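# Pull the upright nail out with a robot gripper

## Task

Extract the nail that is standing up, without letting any part of the robot itself come into contact with the nail. Nothing should remain in a gripper at the end, since it might drop.

## Robot and tools

Robot: two six-joint arms, left_arm and right_arm, each ending in a two-finger gripper. The fingers point along the gripper's +z axis and open and close along its y axis. A block juts about 10 cm from the wrist 3 axis toward the gripper's +x side and turns with it.

Frame: all hand positions, orientations, velocities and targets are in the scene frame. Its origin is at table-top height, halfway between the nominal arm bases; +z is up, +x points out over the table, and left_arm sits on the +y side. Camera image sides do not match the arm names. Printed hand positions can be a few centimetres off, more at long reach. end_effector_position is the point between the closed pads; closed fingertips reach about 19 mm past it, fully open ones about 6 mm.

Rows: every command row is one flat list of 18 numbers covering both arms, even if only one moves. First left_arm's 9 numbers, then right_arm's 9. Each arm's 9 are six joint targets, then gripper position, force_limit and speed. Joint targets are absolute angles in radians, in this unusual order: wrist 3, wrist 2, elbow, shoulder pan, wrist 1, shoulder lift. The same order is used in every per-joint list in results. Stated ranges: elbow -3.142 to 3.142; every other joint -6.283 to 6.283. A target more than 0.010 rad beyond a range end is refused if it is also further out than the current angle. A joint told to pass its real end is clipped there, and the result says "joint sent to its limit".

Gripper numbers, each in [-1, 1]: position +1 is fully open (85 mm). The pads touch near -0.8. At -1 the fingers squeeze until blocked. force_limit sets motor push. speed sets finger speed: about 20 mm/s at -1, 85 at 0, 150 at +1. Both start at +1. A slow, soft close gives roughly 30 N per pad; a fast close from well open gives up to about 200-245 N. To keep a gripper unchanged, resend its last three numbers; 0 is a real command. New force_limit or speed only takes effect after a position change of at least 0.01. To grip, send -1 and keep it, then check for object_status 2. Status codes: 0 moving, 1 blocked while opening, 2 blocked while closing, 3 reached the request or fully shut. position_measured is in counts: 3 open, about 78 = 60 mm, 130 = 40 mm, 180 = 20 mm, 230 = pads meet.

Tools:
- execute_actions(actions, cameras): actions is a list of actions, each a table of up to 15 rows of 18 numbers. Each row lasts one 1/30 s step, and a short table repeats its last row to fill 15 steps. An empty list just reports state and images.
- move(target, speed, blend, stop_force, zero, blocking, cameras): target is one 18-number row or a list of up to 15 rows (absolute joint angles plus gripper numbers). All joints move together, so the hand traces a curve. There is no collision avoidance. speed is top joint speed in rad/s, 0.01 to 3.14, default 0.5; use far less when approaching contact. blend, in rad, rounds corners between listed targets. stop_force, 4 to 120 N, ends an arm's path once its wrist sensor feels that much push against its motion. Omit it when backing off something the gripper presses on. zero (default true) re-zeroes before the move. blocking=false returns early and cannot be combined with stop_force. The result adds a "move:" line: done, off_target, moving, held or fault, plus limits=held if steps were withheld.
- wait(seconds): 0 to 10; arms hold their last command.
- stop(): brakes a running move; fingers keep going.
- zoom_image(camera, region): region [x0, y0, x1, y1] in pixels, at most 504 by 504. Cameras: cam_high, cam_low, cam_work, cam_left_wrist, cam_right_wrist, each 672x504.
- zero_wrist_force(arm): "left_arm" or "right_arm".
- finished_scene(scene): pass the current scene number. Cannot be undone.

Result lines: Joint positions, Joint velocities ("within noise" when still), Joint targets (what joints are being driven toward now), Joint torques (whole drive output, own weight included; positive means toward a larger angle), Tool commands, and object_status and position_measured per gripper. Wrist force and Wrist torque are along the gripper's own axes, and a third line gives the peak since the last report. "joint command not followed" means the clearance check between arms altered or blocked targets. MOTOR HOT appears at 70 °C.

Drive behaviour: shoulder pan and shoulder lift are capped at 2.09 rad/s, the other joints at 3.14 rad/s. Each joint target may lead the measured angle by at most 0.434 rad (shoulders) or 0.651 rad (others). Targets that would put the hand more than 150 mm from its measured spot (70 mm in quicker episodes) are scaled back. Motion lags commands by about 0.09 s or 0.17-0.21 s, and fast motions can overshoot. To keep a joint still, resend its Joint targets value.

Avoid: touching the nail with fingers or arm; fault stops, which freeze the arm for 10 s. These come from contact torque at a joint limit (wrist joints only about 34-37.5 N m; elbow 138; shoulders 303) or an outside force near 150 N. Arms are stiff, so aiming even slightly past a firm contact can fault. Also avoid overheating (brakes at 85 °C), collisions or presses between the arms, and hard grips on things that still rest on the table. Do not drop or fling objects, let anything leave the table, or end with something still held. Loose items may be nudged by outside pushes now and then.

Each tool is called after ">>>" as a command line: name --argument value for each argument, lists and objects as JSON in quotes; but a table of rows of numbers goes row by row, as --pt "numbers of a row", without its own name.

## Session

>>> execute_actions --actions '[]'

Scene clock: 0.00 s.
left_arm: end_effector_position=(+0.6126, +0.7399, +0.1698) position_measured=3 object_status=3 end_effector_quat_wxyz=(-0.097, +0.666, +0.736, +0.070) | right_arm: end_effector_position=(+1.1375, +0.1919, +0.2019) position_measured=3 object_status=3 end_effector_quat_wxyz=(-0.135, +0.738, +0.489, +0.445)
Joint names: [wrist 3, wrist 2, elbow, shoulder pan, wrist 1, shoulder lift]
Joint positions: left_arm=[1.385 -1.342 2.036 -0.06 -2.121 -1.416] | right_arm=[2.765 1.694 -1.115 3.874 -0.113 -2.522]
Joint velocities: within noise
Joint torques (N m): no reading
Motor temperatures (°C): left_arm=[32 33 29 27 36 30] | right_arm=[35 25 29 32 37 30]
Wrist force (N): no reading
Wrist torque (N m): no reading
Wrist force, peak (N): no reading
Joint targets: left_arm=[1.385 -1.342 2.036 -0.060 -2.121 -1.416] | right_arm=[2.765 1.694 -1.115 3.874 -0.113 -2.522]
Tool commands: left_gripper/position=+1.0 left_gripper/force_limit=+1.0 left_gripper/speed=+1.0 right_gripper/position=+1.0 right_gripper/force_limit=+1.0 right_gripper/speed=+1.0

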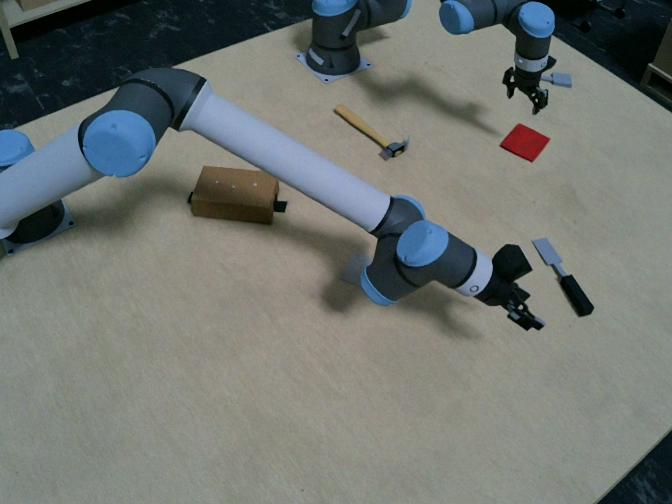

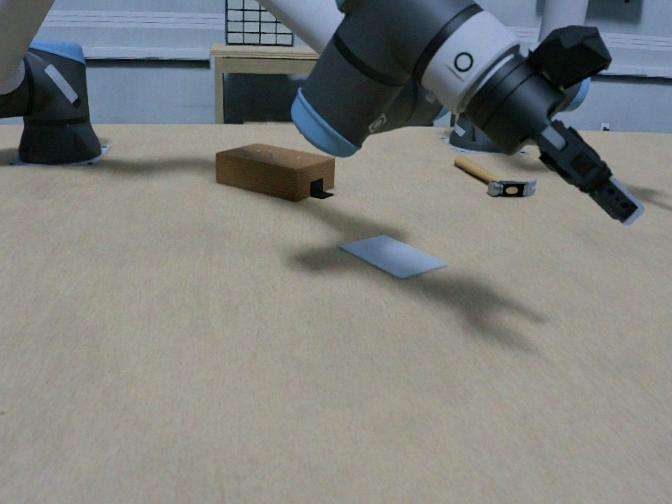

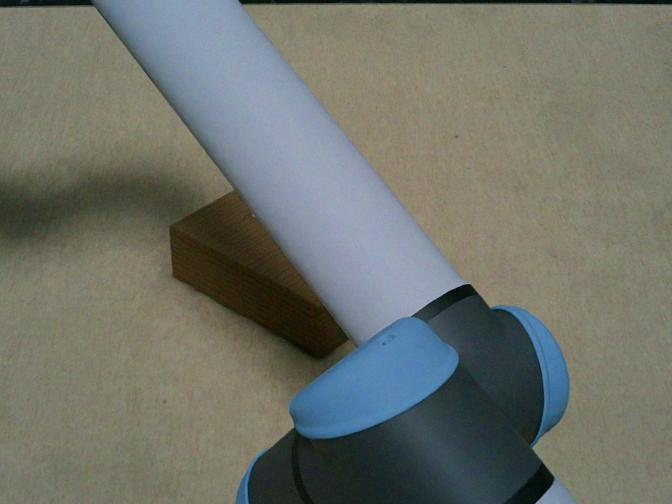

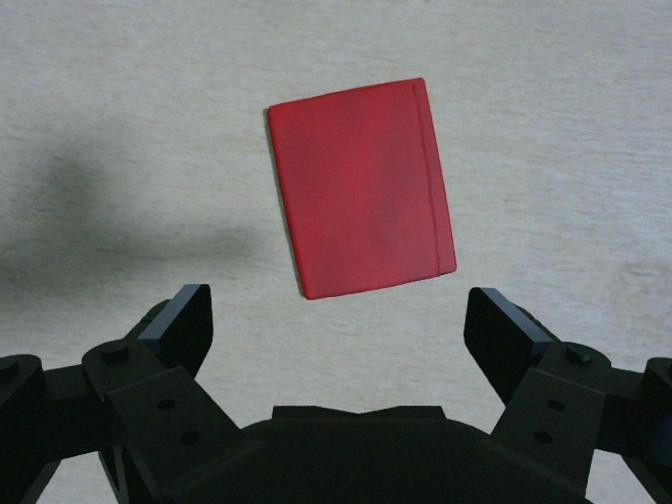

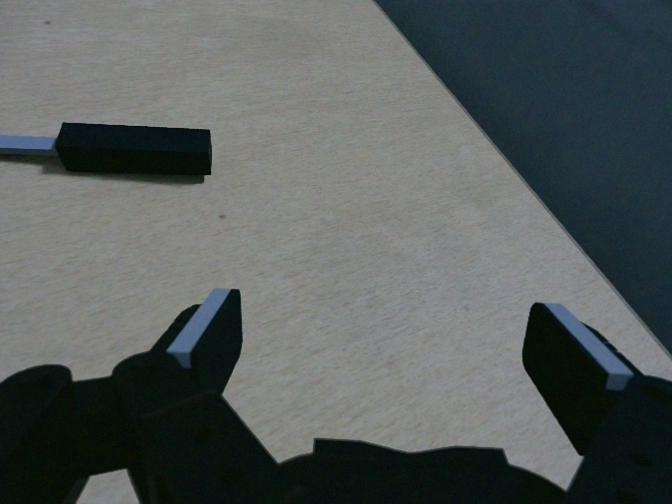

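>>> move --target '[1.385,-1.342,2.036,-0.06,-2.121,-1.416,1,1,1,2.765,1.694,-1.115,3.0,-0.833,-1.8,1,1,1]' --speed 0.6

Scene clock: 4.27 s.
left_arm: end_effector_position=(+0.6128, +0.7399, +0.1698) position_measured=3 object_status=3 end_effector_quat_wxyz=(-0.097, +0.666, +0.736, +0.069) | right_arm: end_effector_position=(+1.0414, -0.8529, +0.8435) position_measured=3 object_status=3 end_effector_quat_wxyz=(+0.066, +0.875, +0.131, +0.461)
Joint positions: left_arm=[1.385 -1.342 2.036 -0.06 -2.121 -1.416] | right_arm=[2.765 1.694 -1.115 3 -0.833 -1.8]
Joint torques (N m): left_arm=[1.1 -0.9 -47.18 12.61 -8.24 -35.05] | right_arm=[2.94 1.1 40.84 -16.95 0.15 91.17]
Wrist force (N): left_arm=[0.0 0.0 0.1] | right_arm=[0.3 0.4 -0.8]
Wrist torque (N m): left_arm=[0.00 0.00 0.00] | right_arm=[-0.03 -0.09 -0.01]
Wrist force, peak (N): left_arm=[0.2 -0.5 0.3] | right_arm=[0.3 -9.3 5.2]
Joint targets: left_arm=[1.385 -1.342 2.036 -0.060 -2.121 -1.416] | right_arm=[2.765 1.694 -1.115 3.000 -0.833 -1.800]
move: done

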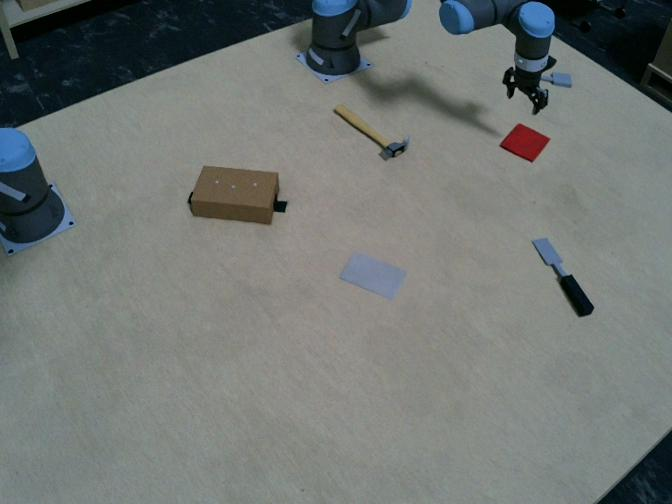

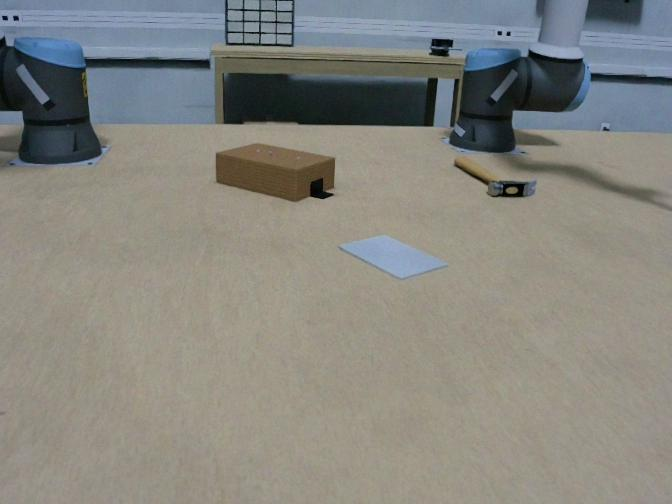

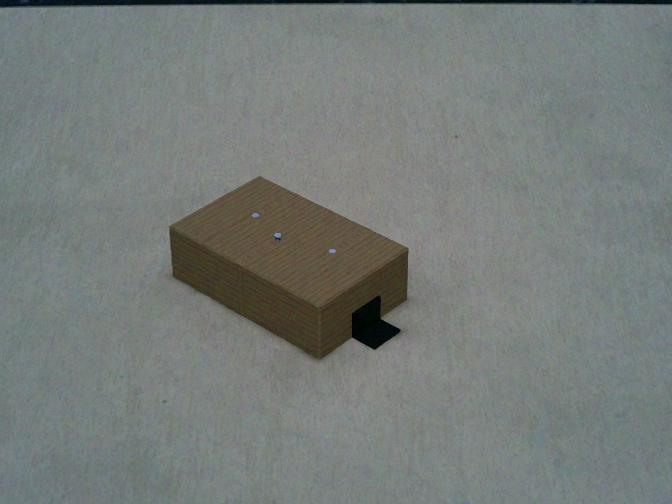

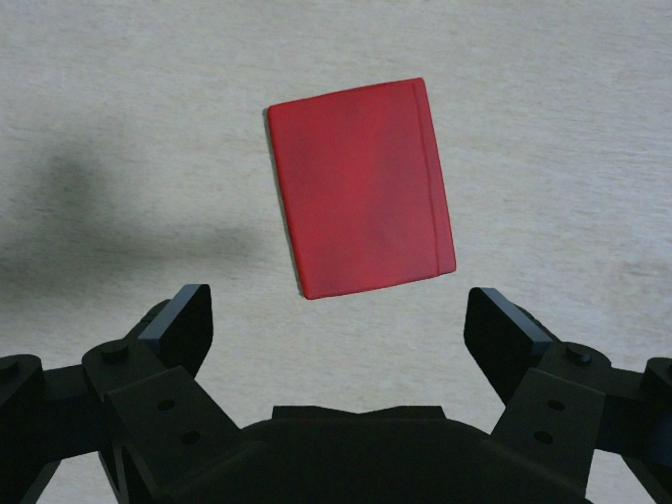

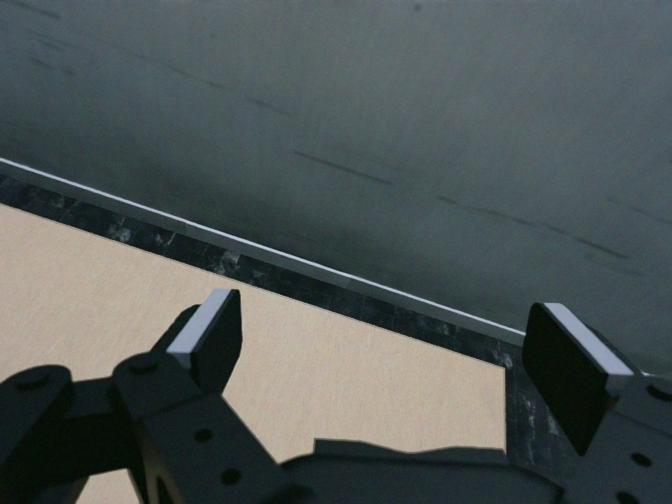

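>>> zoom_image --camera "cam_work" --region '[150, 150, 430, 360]'

>>> zoom_image --camera "cam_high" --region '[310, 80, 430, 170]'

>>> zoom_image --camera "cam_low" --region '[430, 130, 550, 220]'

>>> zoom_image --camera "cam_low" --region '[200, 130, 344, 220]'

>>> zoom_image --camera "cam_high" --region '[180, 150, 300, 240]'

Scaled by 1.800 from the camera's image (finer frame: 960x720).

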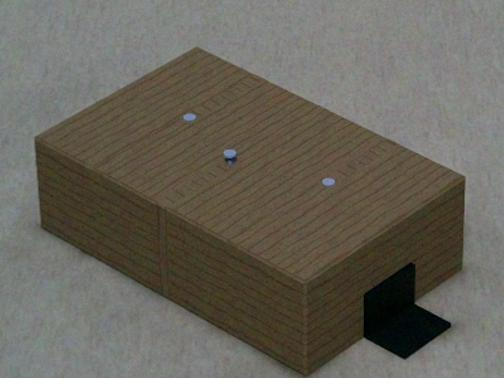

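Scaled by 4.200 from the camera's image (finer frame: 960x720).

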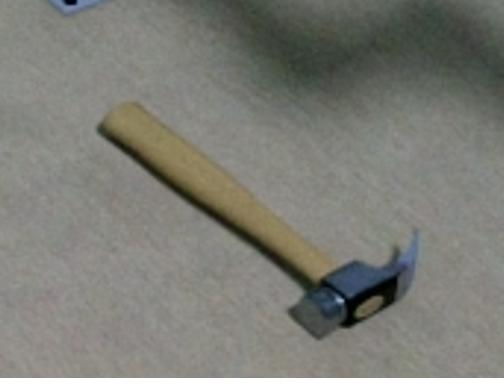

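Scaled by 4.200 from the camera's image (finer frame: 960x720).

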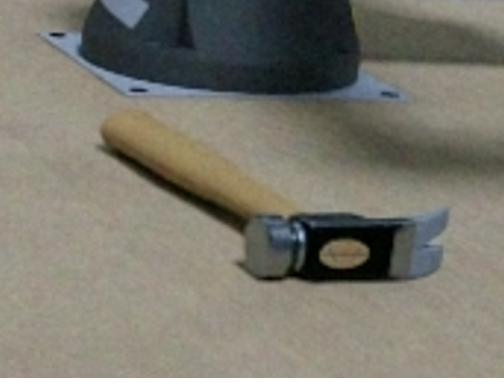

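Scaled by 3.500 from the camera's image (finer frame: 960x720).

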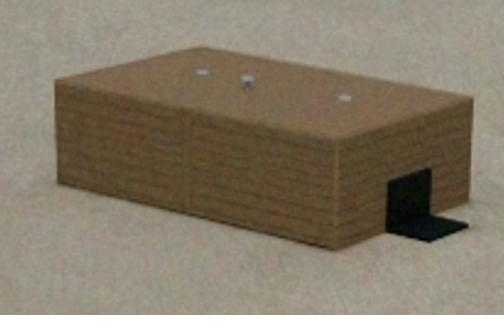

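Scaled by 4.200 from the camera's image (finer frame: 960x720).

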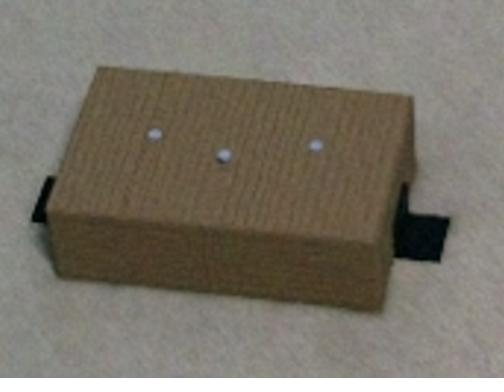

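>>> move --pt "1.385 -1.342 2.036 0.9 -1.937 -1.6 1 1 1 2.4 1.57 -1.05 3.6 -1.2 -1.9 1 1 1" --pt "1.385 -1.342 2.036 0.9 -1.937 -1.6 1 1 1 1.4744 1.5708 -0.9468 4.616 -1.5775 -2.1881 1 1 1" --speed 0.7 --blend 0.1

Scene clock: 13.73 s.
left_arm: end_effector_position=(+0.1335, +1.1684, +0.2676) position_measured=3 object_status=3 end_effector_quat_wxyz=(-0.118, +0.251, +0.961, +0.017) | right_arm: end_effector_position=(+0.3515, +0.4510, +0.4003) position_measured=3 object_status=3 end_effector_quat_wxyz=(+0.000, +0.001, +1.000, +0.000)
Joint positions: left_arm=[1.385 -1.342 2.036 0.9 -1.937 -1.6] | right_arm=[1.475 1.571 -0.947 4.616 -1.577 -2.188]
Joint torques (N m): left_arm=[1.23 1.51 -43.21 13.09 -1.01 -59.06] | right_arm=[-2.92 2.07 54.09 20.88 -0.01 95.88]
Wrist force (N): left_arm=[0.0 0.2 0.4] | right_arm=[-2.0 0.4 -1.9]
Wrist torque (N m): left_arm=[-0.03 0.02 -0.05] | right_arm=[-0.01 0.08 0.05]
Wrist force, peak (N): left_arm=[-4.5 0.9 -0.5] | right_arm=[5.7 2.8 -0.7]
Joint targets: left_arm=[1.385 -1.342 2.036 0.900 -1.937 -1.600] | right_arm=[1.474 1.571 -0.947 4.616 -1.578 -2.188]
move: done

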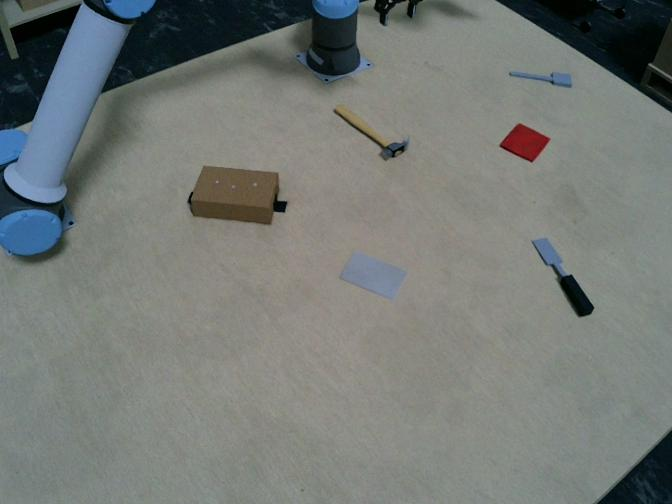

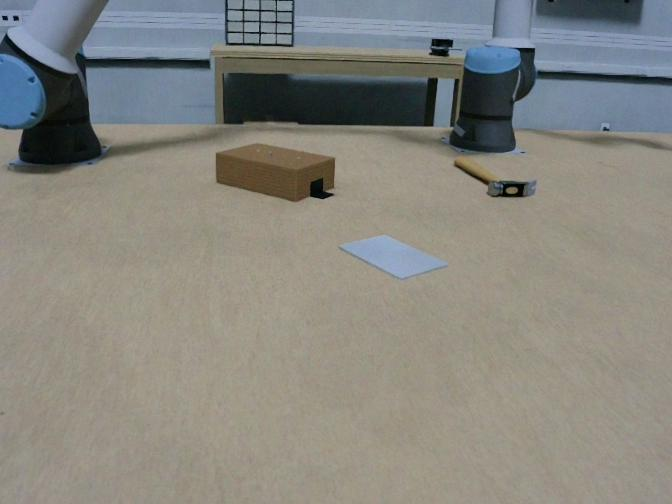

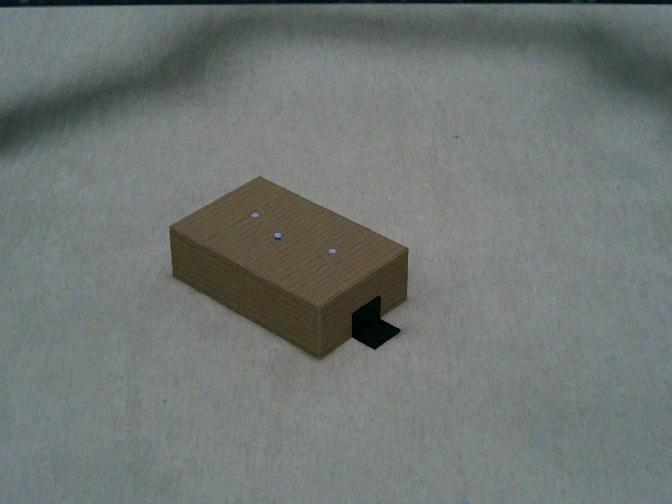

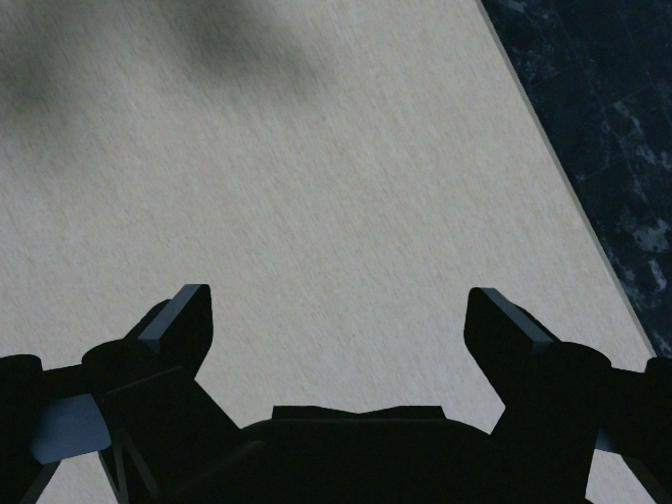

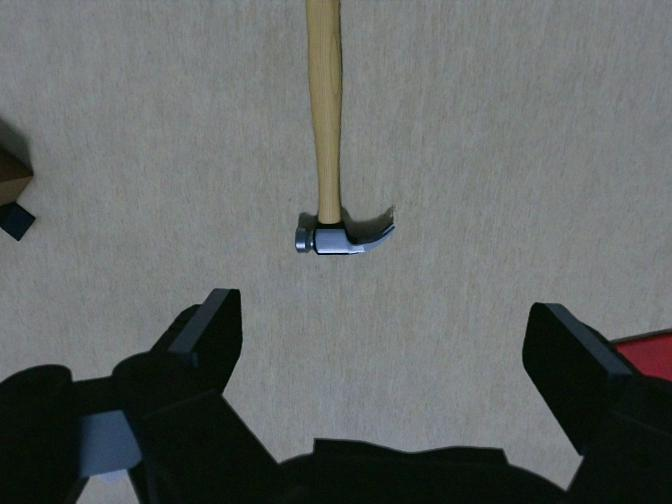

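>>> move --target '[1.385,-1.342,2.036,0.9,-1.937,-1.6,1,1,1,1.4744,1.5708,-1.1584,4.616,-1.3336,-2.2204,1,1,1]' --cameras '["cam_right_wrist"]'

Scene clock: 15.50 s.
left_arm: end_effector_position=(+0.1335, +1.1684, +0.2676) position_measured=3 object_status=3 end_effector_quat_wxyz=(-0.118, +0.251, +0.961, +0.017) | right_arm: end_effector_position=(+0.3513, +0.4511, +0.2505) position_measured=3 object_status=3 end_effector_quat_wxyz=(+0.000, +0.001, +1.000, +0.000)
Joint positions: left_arm=[1.385 -1.342 2.036 0.9 -1.937 -1.6] | right_arm=[1.474 1.571 -1.158 4.616 -1.334 -2.22]
Joint torques (N m): left_arm=[1.24 1.94 -42.33 13.32 -2.68 -57.2] | right_arm=[-3.02 -1.45 39.2 19.03 9.77 96.46]
Wrist force (N): left_arm=[0.1 0.1 0.4] | right_arm=[-2.2 0.2 -2.0]
Wrist torque (N m): left_arm=[-0.04 -0.01 -0.05] | right_arm=[0.04 0.14 0.05]
Wrist force, peak (N): left_arm=[0.1 0.3 0.8] | right_arm=[-1.8 -0.2 -5.5]
Joint targets: left_arm=[1.385 -1.342 2.036 0.900 -1.937 -1.600] | right_arm=[1.474 1.571 -1.158 4.616 -1.334 -2.220]
move: done

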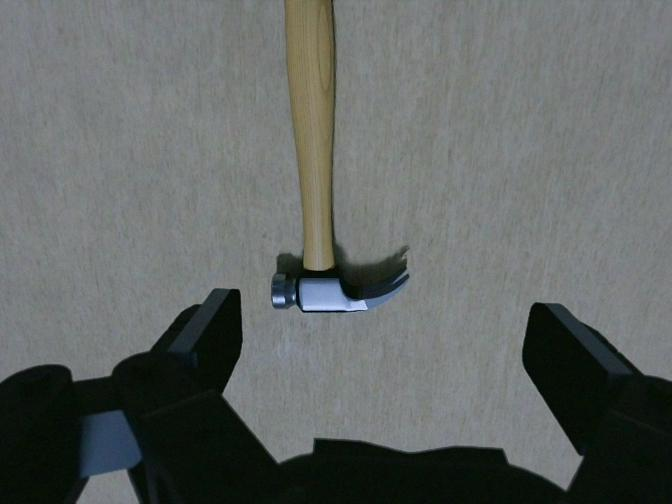

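>>> move --target '[1.385,-1.342,2.036,0.9,-1.937,-1.6,1,1,1,1.511,1.5708,-1.4136,4.7126,-1.1194,-2.1794,1,1,1]' --cameras '["cam_right_wrist"]'

Scene clock: 18.37 s.
left_arm: end_effector_position=(+0.1335, +1.1684, +0.2676) position_measured=3 object_status=3 end_effector_quat_wxyz=(-0.118, +0.251, +0.961, +0.017) | right_arm: end_effector_position=(+0.2512, +0.4114, +0.1502) position_measured=3 object_status=3 end_effector_quat_wxyz=(+0.000, -0.029, +1.000, +0.000)
Joint positions: left_arm=[1.385 -1.342 2.036 0.9 -1.937 -1.6] | right_arm=[1.511 1.571 -1.413 4.713 -1.119 -2.179]
Joint torques (N m): left_arm=[0.58 1.93 -39.34 9.47 -4.2 -53.33] | right_arm=[3.1 -1.24 36.95 20.51 9.65 118.34]
Wrist force (N): left_arm=[0.1 0.3 0.4] | right_arm=[-1.9 -0.4 -2.2]
Wrist torque (N m): left_arm=[-0.02 0.00 -0.05] | right_arm=[-0.10 0.02 0.09]
Wrist force, peak (N): left_arm=[0.0 0.4 0.7] | right_arm=[-4.2 0.6 -4.7]
Joint targets: left_arm=[1.385 -1.342 2.036 0.900 -1.937 -1.600] | right_arm=[1.511 1.571 -1.414 4.713 -1.119 -2.179]
move: done

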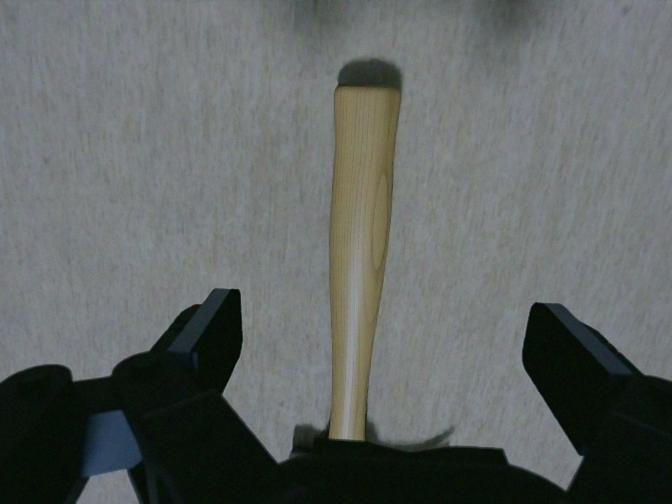

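>>> move --target '[1.385,-1.342,2.036,0.9,-1.937,-1.6,1,1,1,1.511,1.5708,-1.4870,4.7126,-0.9724,-2.2530,1,1,1]' --cameras '["cam_right_wrist"]'

>>> move --target '[1.385,-1.342,2.036,0.9,-1.937,-1.6,1,1,1,1.511,1.5708,-1.4989,4.7126,-0.9319,-2.2816,1,1,1]' --cameras '["cam_right_wrist"]' --speed 0.04 --stop_force 6

Scene clock: 20.13 s.
left_arm: end_effector_position=(+0.1335, +1.1684, +0.2676) position_measured=3 object_status=3 end_effector_quat_wxyz=(-0.118, +0.251, +0.961, +0.017) | right_arm: end_effector_position=(+0.2511, +0.4053, +0.0505) position_measured=3 object_status=3 end_effector_quat_wxyz=(+0.000, -0.029, +1.000, +0.000)
Joint positions: left_arm=[1.385 -1.342 2.036 0.9 -1.937 -1.6] | right_arm=[1.511 1.571 -1.487 4.713 -0.972 -2.253]
Joint torques (N m): left_arm=[0.95 1.79 -39.32 10.19 -4.82 -53.25] | right_arm=[2.99 0.76 32.82 18.33 9.89 91.42]
Wrist force (N): left_arm=[-0.1 0.3 0.4] | right_arm=[-2.2 -0.3 -1.8]
Wrist torque (N m): left_arm=[-0.02 0.02 -0.05] | right_arm=[-0.02 0.10 0.02]
Wrist force, peak (N): left_arm=[-0.1 0.3 0.7] | right_arm=[-2.0 0.0 -4.8]
Joint targets: left_arm=[1.385 -1.342 2.036 0.900 -1.937 -1.600] | right_arm=[1.511 1.571 -1.487 4.713 -0.972 -2.253]
move: done

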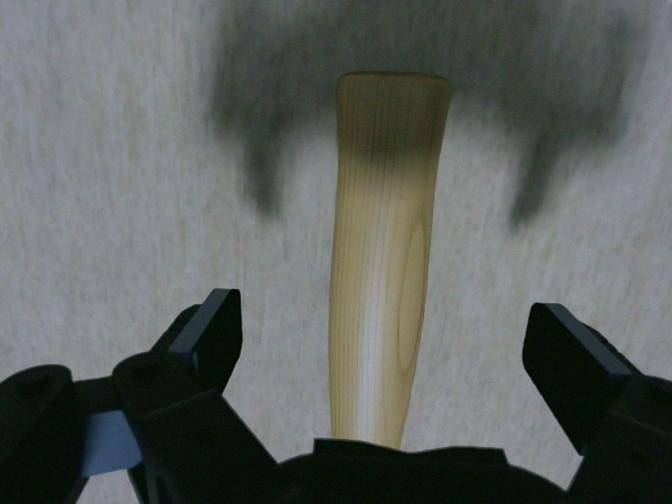

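Scene clock: 22.00 s.
left_arm: end_effector_position=(+0.1335, +1.1684, +0.2676) position_measured=3 object_status=3 end_effector_quat_wxyz=(-0.118, +0.251, +0.961, +0.017) | right_arm: end_effector_position=(+0.2511, +0.4053, +0.0203) position_measured=3 object_status=3 end_effector_quat_wxyz=(+0.000, -0.029, +1.000, +0.000)
Joint positions: left_arm=[1.385 -1.342 2.036 0.9 -1.937 -1.6] | right_arm=[1.511 1.571 -1.499 4.713 -0.932 -2.282]
Joint torques (N m): left_arm=[1.13 1.83 -39.52 8.16 -6.75 -52.96] | right_arm=[2.87 3.09 33.24 18.16 9.46 93.04]
Wrist force (N): left_arm=[-0.2 0.0 0.6] | right_arm=[-2.4 -0.6 -1.9]
Wrist torque (N m): left_arm=[-0.06 0.04 -0.05] | right_arm=[-0.07 0.14 0.03]
Wrist force, peak (N): left_arm=[0.1 0.3 0.6] | right_arm=[-2.3 -0.2 -2.7]
Joint targets: left_arm=[1.385 -1.342 2.036 0.900 -1.937 -1.600] | right_arm=[1.511 1.571 -1.499 4.713 -0.932 -2.282]
move: done

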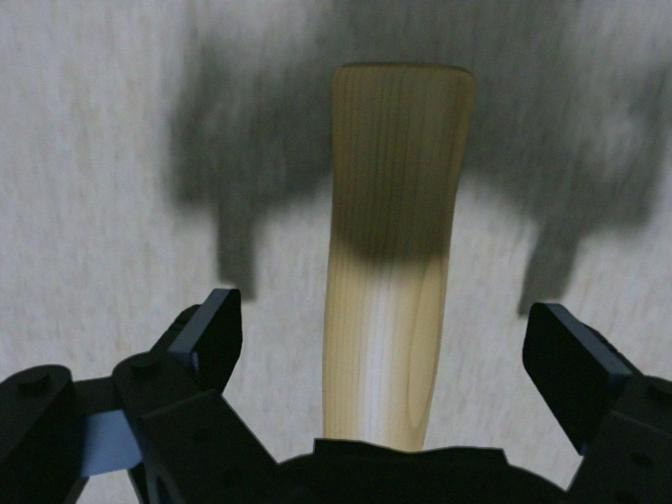

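>>> move --target '[1.385,-1.342,2.036,0.9,-1.937,-1.6,1,1,1,1.511,1.5708,-1.4989,4.7126,-0.9319,-2.2816,-1,0.2,-1]' --cameras '["cam_right_wrist"]'

>>> wait --seconds 0.7 --cameras '["cam_right_wrist"]'

Scene clock: 25.47 s.
left_arm: end_effector_position=(+0.1335, +1.1684, +0.2676) position_measured=3 object_status=3 end_effector_quat_wxyz=(-0.118, +0.251, +0.961, +0.017) | right_arm: end_effector_position=(+0.2511, +0.4054, +0.0203) position_measured=147 object_status=0 end_effector_quat_wxyz=(+0.000, -0.029, +1.000, +0.000)
Joint positions: left_arm=[1.385 -1.342 2.036 0.9 -1.937 -1.6] | right_arm=[1.511 1.571 -1.499 4.713 -0.932 -2.282]
Joint torques (N m): left_arm=[0.67 2.03 -39.81 9.2 -7.6 -51.05] | right_arm=[2.83 3.7 13.99 15.18 -3.31 89.45]
Wrist force (N): left_arm=[0.1 0.1 0.3] | right_arm=[-0.8 3.3 -30.5]
Wrist torque (N m): left_arm=[-0.04 -0.01 -0.05] | right_arm=[-0.54 -0.04 0.37]
Wrist force, peak (N): left_arm=[0.0 0.5 0.7] | right_arm=[-0.8 3.3 -30.5]
Joint targets: left_arm=[1.385 -1.342 2.036 0.900 -1.937 -1.600] | right_arm=[1.511 1.571 -1.499 4.713 -0.932 -2.282]
move: done

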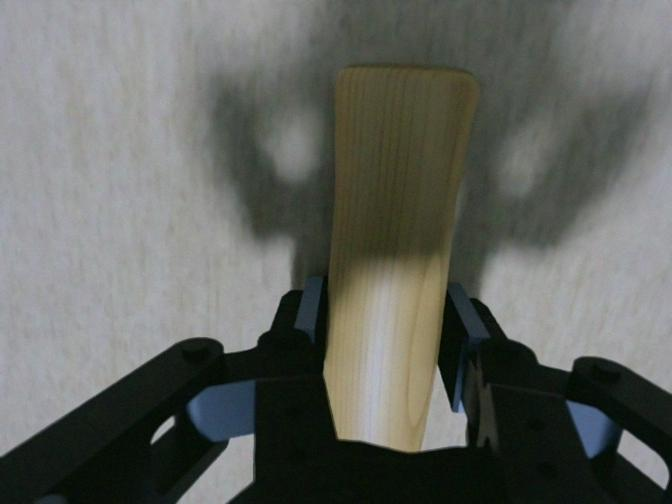

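Scene clock: 26.17 s.
left_arm: end_effector_position=(+0.1335, +1.1684, +0.2676) position_measured=3 object_status=3 end_effector_quat_wxyz=(-0.118, +0.251, +0.961, +0.017) | right_arm: end_effector_position=(+0.2511, +0.4053, +0.0203) position_measured=147 object_status=2 end_effector_quat_wxyz=(+0.000, -0.029, +1.000, +0.000)
Joint positions: left_arm=[1.385 -1.342 2.036 0.9 -1.937 -1.6] | right_arm=[1.511 1.571 -1.499 4.713 -0.932 -2.282]
Joint torques (N m): left_arm=[0.79 1.55 -40.58 9.55 -7.51 -51.71] | right_arm=[2.73 3.56 14.59 14.17 -3.21 80.8]
Wrist force (N): left_arm=[0.1 0.1 0.3] | right_arm=[-0.8 2.6 -31.6]
Wrist torque (N m): left_arm=[-0.05 0.00 -0.05] | right_arm=[-0.46 0.01 0.38]
Wrist force, peak (N): left_arm=[0.1 0.2 0.8] | right_arm=[-0.7 2.6 -32.1]
Joint targets: left_arm=[1.385 -1.342 2.036 0.900 -1.937 -1.600] | right_arm=[1.511 1.571 -1.499 4.713 -0.932 -2.282]
Tool commands: left_gripper/position=+1.0 left_gripper/force_limit=+1.0 left_gripper/speed=+1.0 right_gripper/position=-1.0 right_gripper/force_limit=+0.2 right_gripper/speed=-1.0
wait: 0.70 s; at rest by 0.17 s

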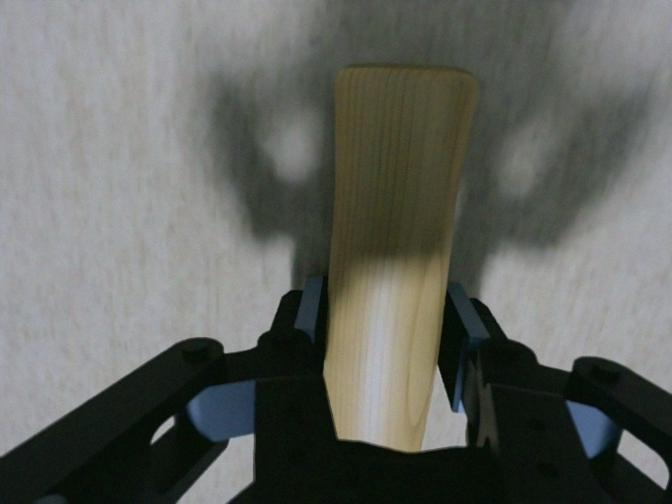

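>>> move --pt "1.385 -1.342 2.036 0.9 -1.937 -1.6 1 1 1 1.511 1.5708 -1.4870 4.7126 -0.9724 -2.2530 -1 0.2 -1" --pt "1.385 -1.342 2.036 0.9 -1.937 -1.6 1 1 1 1.511 1.5708 -1.2845 4.7126 -1.3415 -2.0864 -1 0.2 -1" --pt "1.385 -1.342 2.036 0.9 -1.937 -1.6 1 1 1 1.511 1.5708 -1.2845 3.9 -1.3415 -2.0864 -1 0.2 -1" --speed '[0.1,0.3,0.5]' --blend 0.02

>>> move --target '[1.854,-1.5708,1.9121,-1.288,-1.7489,-1.734,1,1,1,1.511,1.5708,-1.2845,3.9,-1.3415,-2.0864,-1,0.2,-1]' --speed 0.7

Scene clock: 31.17 s.
left_arm: end_effector_position=(+0.1335, +1.1684, +0.2676) position_measured=3 object_status=3 end_effector_quat_wxyz=(-0.118, +0.251, +0.961, +0.017) | right_arm: end_effector_position=(+0.9064, -0.0276, +0.2999) position_measured=147 object_status=2 end_effector_quat_wxyz=(+0.000, +0.368, +0.930, +0.000)
Joint positions: left_arm=[1.385 -1.342 2.036 0.9 -1.937 -1.6] | right_arm=[1.511 1.571 -1.284 3.9 -1.342 -2.086]
Joint torques (N m): left_arm=[0.54 1.88 -41.82 7.92 -7.75 -49.19] | right_arm=[1.18 1.94 52.99 -18.86 2.03 109.59]
Wrist force (N): left_arm=[0.2 0.2 0.2] | right_arm=[-2.4 0.2 2.6]
Wrist torque (N m): left_arm=[-0.02 -0.02 -0.05] | right_arm=[-0.01 0.44 0.04]
Wrist force, peak (N): left_arm=[-0.2 0.2 0.7] | right_arm=[-0.7 2.0 -32.5]
Joint targets: left_arm=[1.385 -1.342 2.036 0.900 -1.937 -1.600] | right_arm=[1.511 1.571 -1.284 3.900 -1.341 -2.086]
move: done

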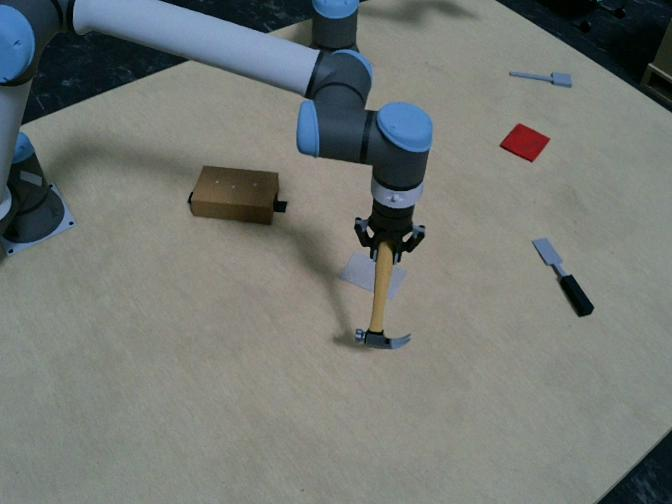

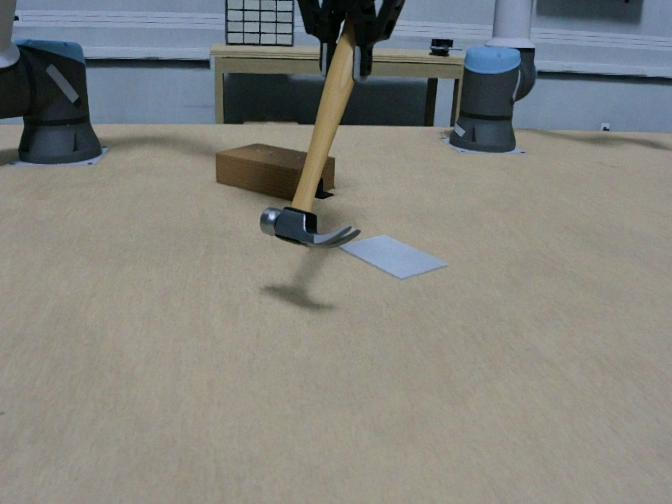

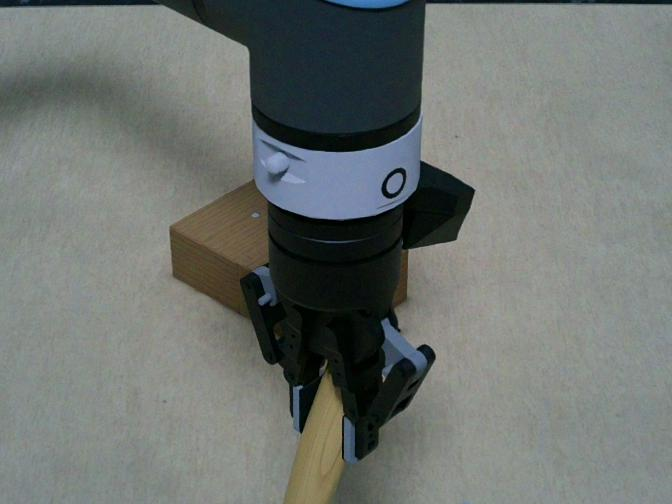

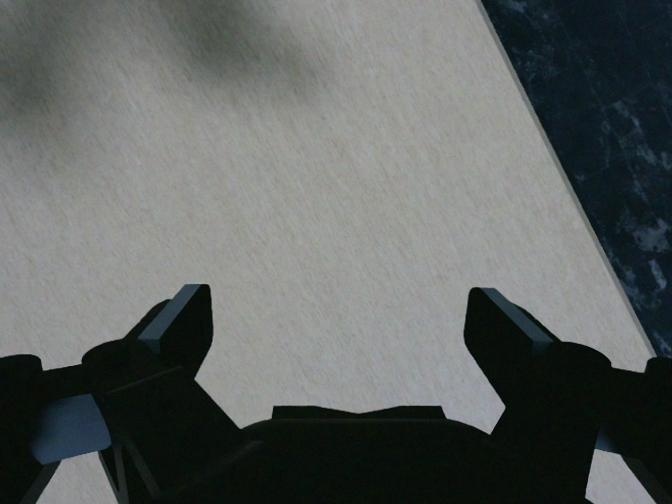

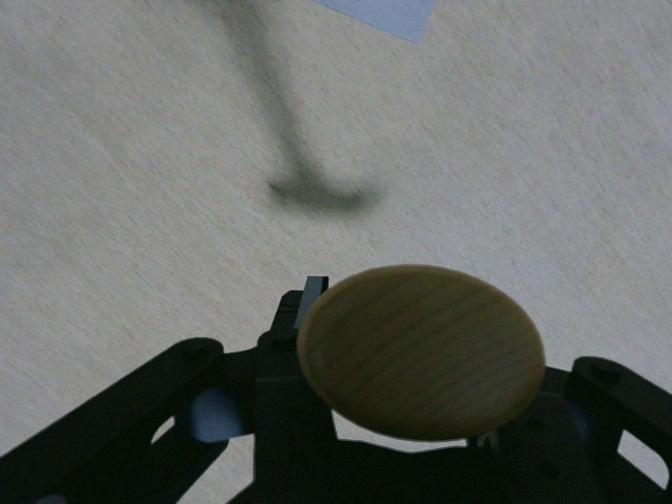

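Scene clock: 34.87 s.
left_arm: end_effector_position=(+0.2574, +0.0364, +0.4001) position_measured=3 object_status=3 end_effector_quat_wxyz=(+0.000, +1.000, -0.009, +0.000) | right_arm: end_effector_position=(+0.9065, -0.0278, +0.2999) position_measured=147 object_status=2 end_effector_quat_wxyz=(+0.000, +0.368, +0.930, +0.000)
Joint positions: left_arm=[1.854 -1.571 1.912 -1.288 -1.749 -1.734] | right_arm=[1.511 1.571 -1.284 3.9 -1.342 -2.086]
Joint torques (N m): left_arm=[1.32 -1.38 -56.24 -8.48 -0.69 -46.57] | right_arm=[-0.4 3.8 47.2 -15.64 10.23 90.97]
Wrist force (N): left_arm=[-0.6 0.3 -0.8] | right_arm=[-2.3 0.5 2.4]
Wrist torque (N m): left_arm=[-0.03 0.09 0.03] | right_arm=[0.03 0.43 0.04]
Wrist force, peak (N): left_arm=[-3.8 2.7 -1.1] | right_arm=[-2.5 0.3 3.1]
Joint targets: left_arm=[1.854 -1.571 1.912 -1.288 -1.749 -1.734] | right_arm=[1.511 1.571 -1.284 3.900 -1.341 -2.086]
move: done

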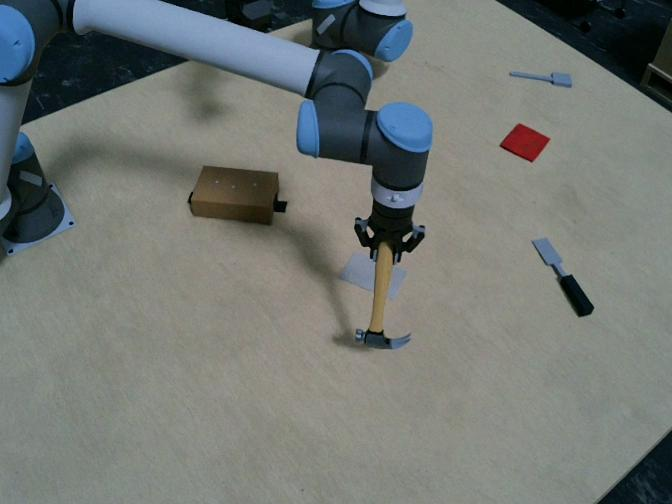

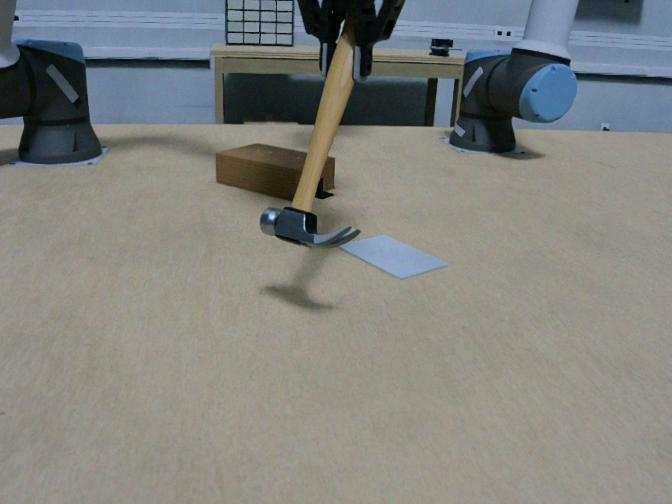

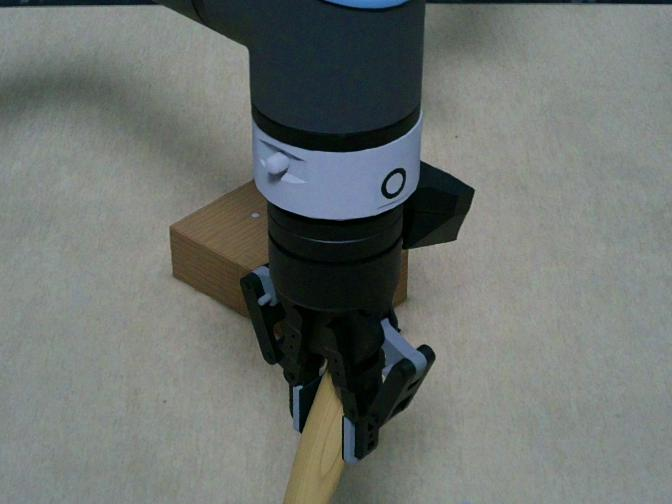

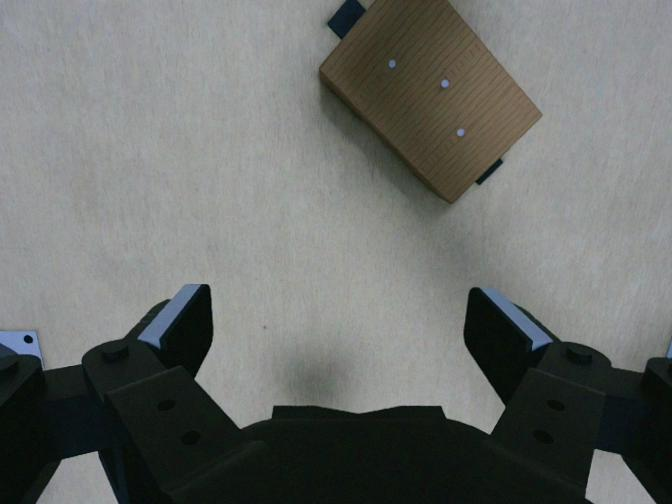

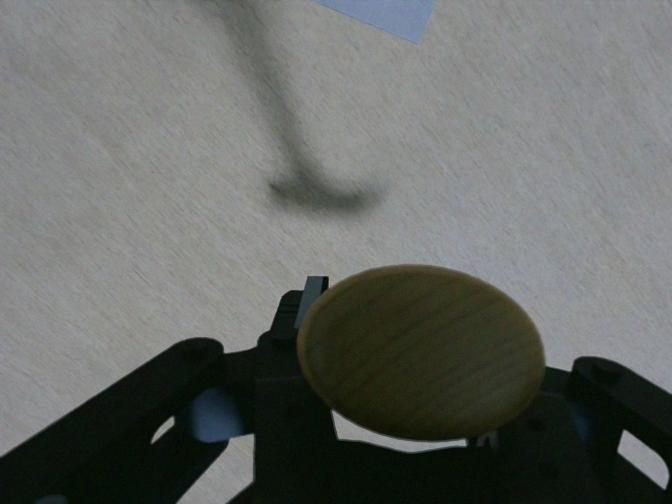

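>>> move --target '[1.9462,-1.5708,1.7252,-1.1954,-1.7626,-1.5334,1,1,1,1.511,1.5708,-1.2845,3.9,-1.3415,-2.0864,-1,0.2,-1]' --cameras '["cam_left_wrist"]'

>>> move --target '[1.9462,-1.5708,1.8578,-1.1954,-1.9416,-1.487,1,1,1,1.511,1.5708,-1.2845,3.9,-1.3415,-2.0864,-1,0.2,-1]' --cameras '["cam_left_wrist"]'

>>> zoom_image --camera "cam_left_wrist" --region '[250, 50, 530, 260]'

Scene clock: 38.00 s.
left_arm: end_effector_position=(+0.3461, -0.0450, +0.4001) position_measured=3 object_status=3 end_effector_quat_wxyz=(+0.000, +1.000, -0.009, +0.000) | right_arm: end_effector_position=(+0.9065, -0.0278, +0.2999) position_measured=147 object_status=2 end_effector_quat_wxyz=(+0.000, +0.368, +0.930, +0.000)
Joint positions: left_arm=[1.946 -1.571 1.725 -1.195 -1.763 -1.534] | right_arm=[1.511 1.571 -1.285 3.9 -1.341 -2.086]
Joint torques (N m): left_arm=[1.87 -1.73 -56.82 11.81 -8.08 -33.3] | right_arm=[-1.56 3.51 45.23 -14.6 10.09 92.62]
Wrist force (N): left_arm=[-0.6 -0.4 -0.1] | right_arm=[-2.3 0.3 2.3]
Wrist torque (N m): left_arm=[-0.11 0.10 -0.01] | right_arm=[-0.01 0.43 0.04]
Wrist force, peak (N): left_arm=[-2.5 -1.8 -0.5] | right_arm=[-2.6 -0.1 2.7]
Joint targets: left_arm=[1.946 -1.571 1.725 -1.195 -1.763 -1.533] | right_arm=[1.511 1.571 -1.284 3.900 -1.341 -2.086]
move: done

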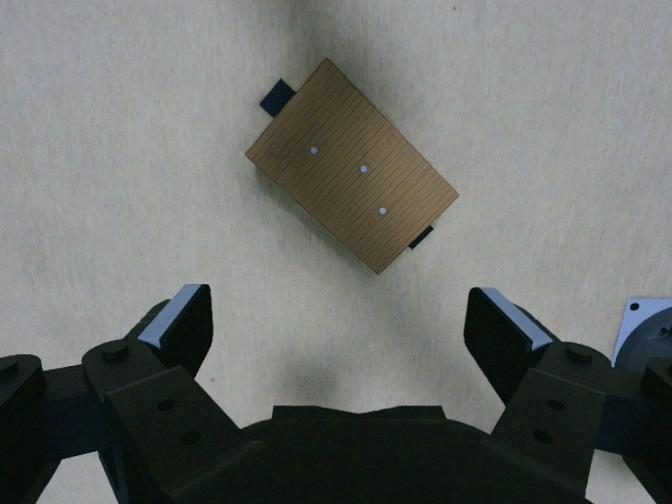

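Scene clock: 38.93 s.
left_arm: end_effector_position=(+0.3461, -0.0451, +0.3003) position_measured=3 object_status=3 end_effector_quat_wxyz=(+0.000, +1.000, -0.009, +0.000) | right_arm: end_effector_position=(+0.9065, -0.0278, +0.2999) position_measured=147 object_status=2 end_effector_quat_wxyz=(+0.000, +0.368, +0.930, +0.000)
Joint positions: left_arm=[1.946 -1.571 1.858 -1.195 -1.942 -1.487] | right_arm=[1.511 1.571 -1.285 3.9 -1.341 -2.086]
Joint torques (N m): left_arm=[2.16 -1.7 -38.06 12.13 -9.25 -34.85] | right_arm=[-1.78 3.8 44.42 -12.23 9.8 94.12]
Wrist force (N): left_arm=[0.5 -0.1 0.2] | right_arm=[-2.4 -0.1 2.1]
Wrist torque (N m): left_arm=[-0.13 -0.12 0.05] | right_arm=[-0.08 0.45 0.04]
Wrist force, peak (N): left_arm=[-0.5 -0.3 -3.3] | right_arm=[-2.8 0.3 2.5]
Joint targets: left_arm=[1.946 -1.571 1.858 -1.195 -1.942 -1.487] | right_arm=[1.511 1.571 -1.284 3.900 -1.341 -2.086]
move: done

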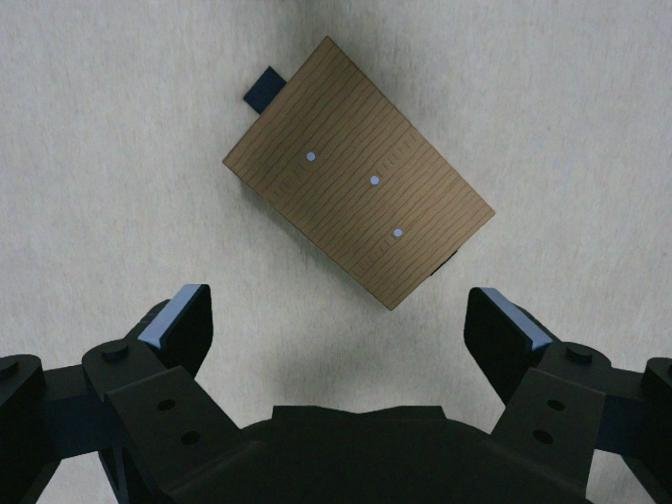

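Scaled by 1.800 from the camera's image (finer frame: 960x720).

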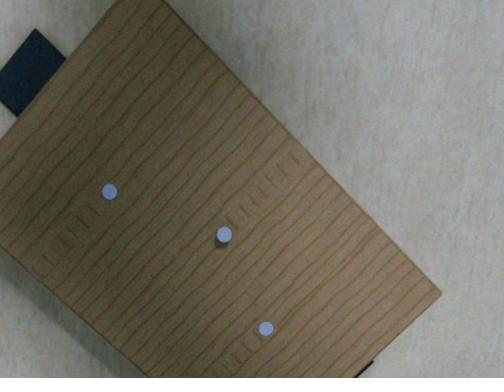

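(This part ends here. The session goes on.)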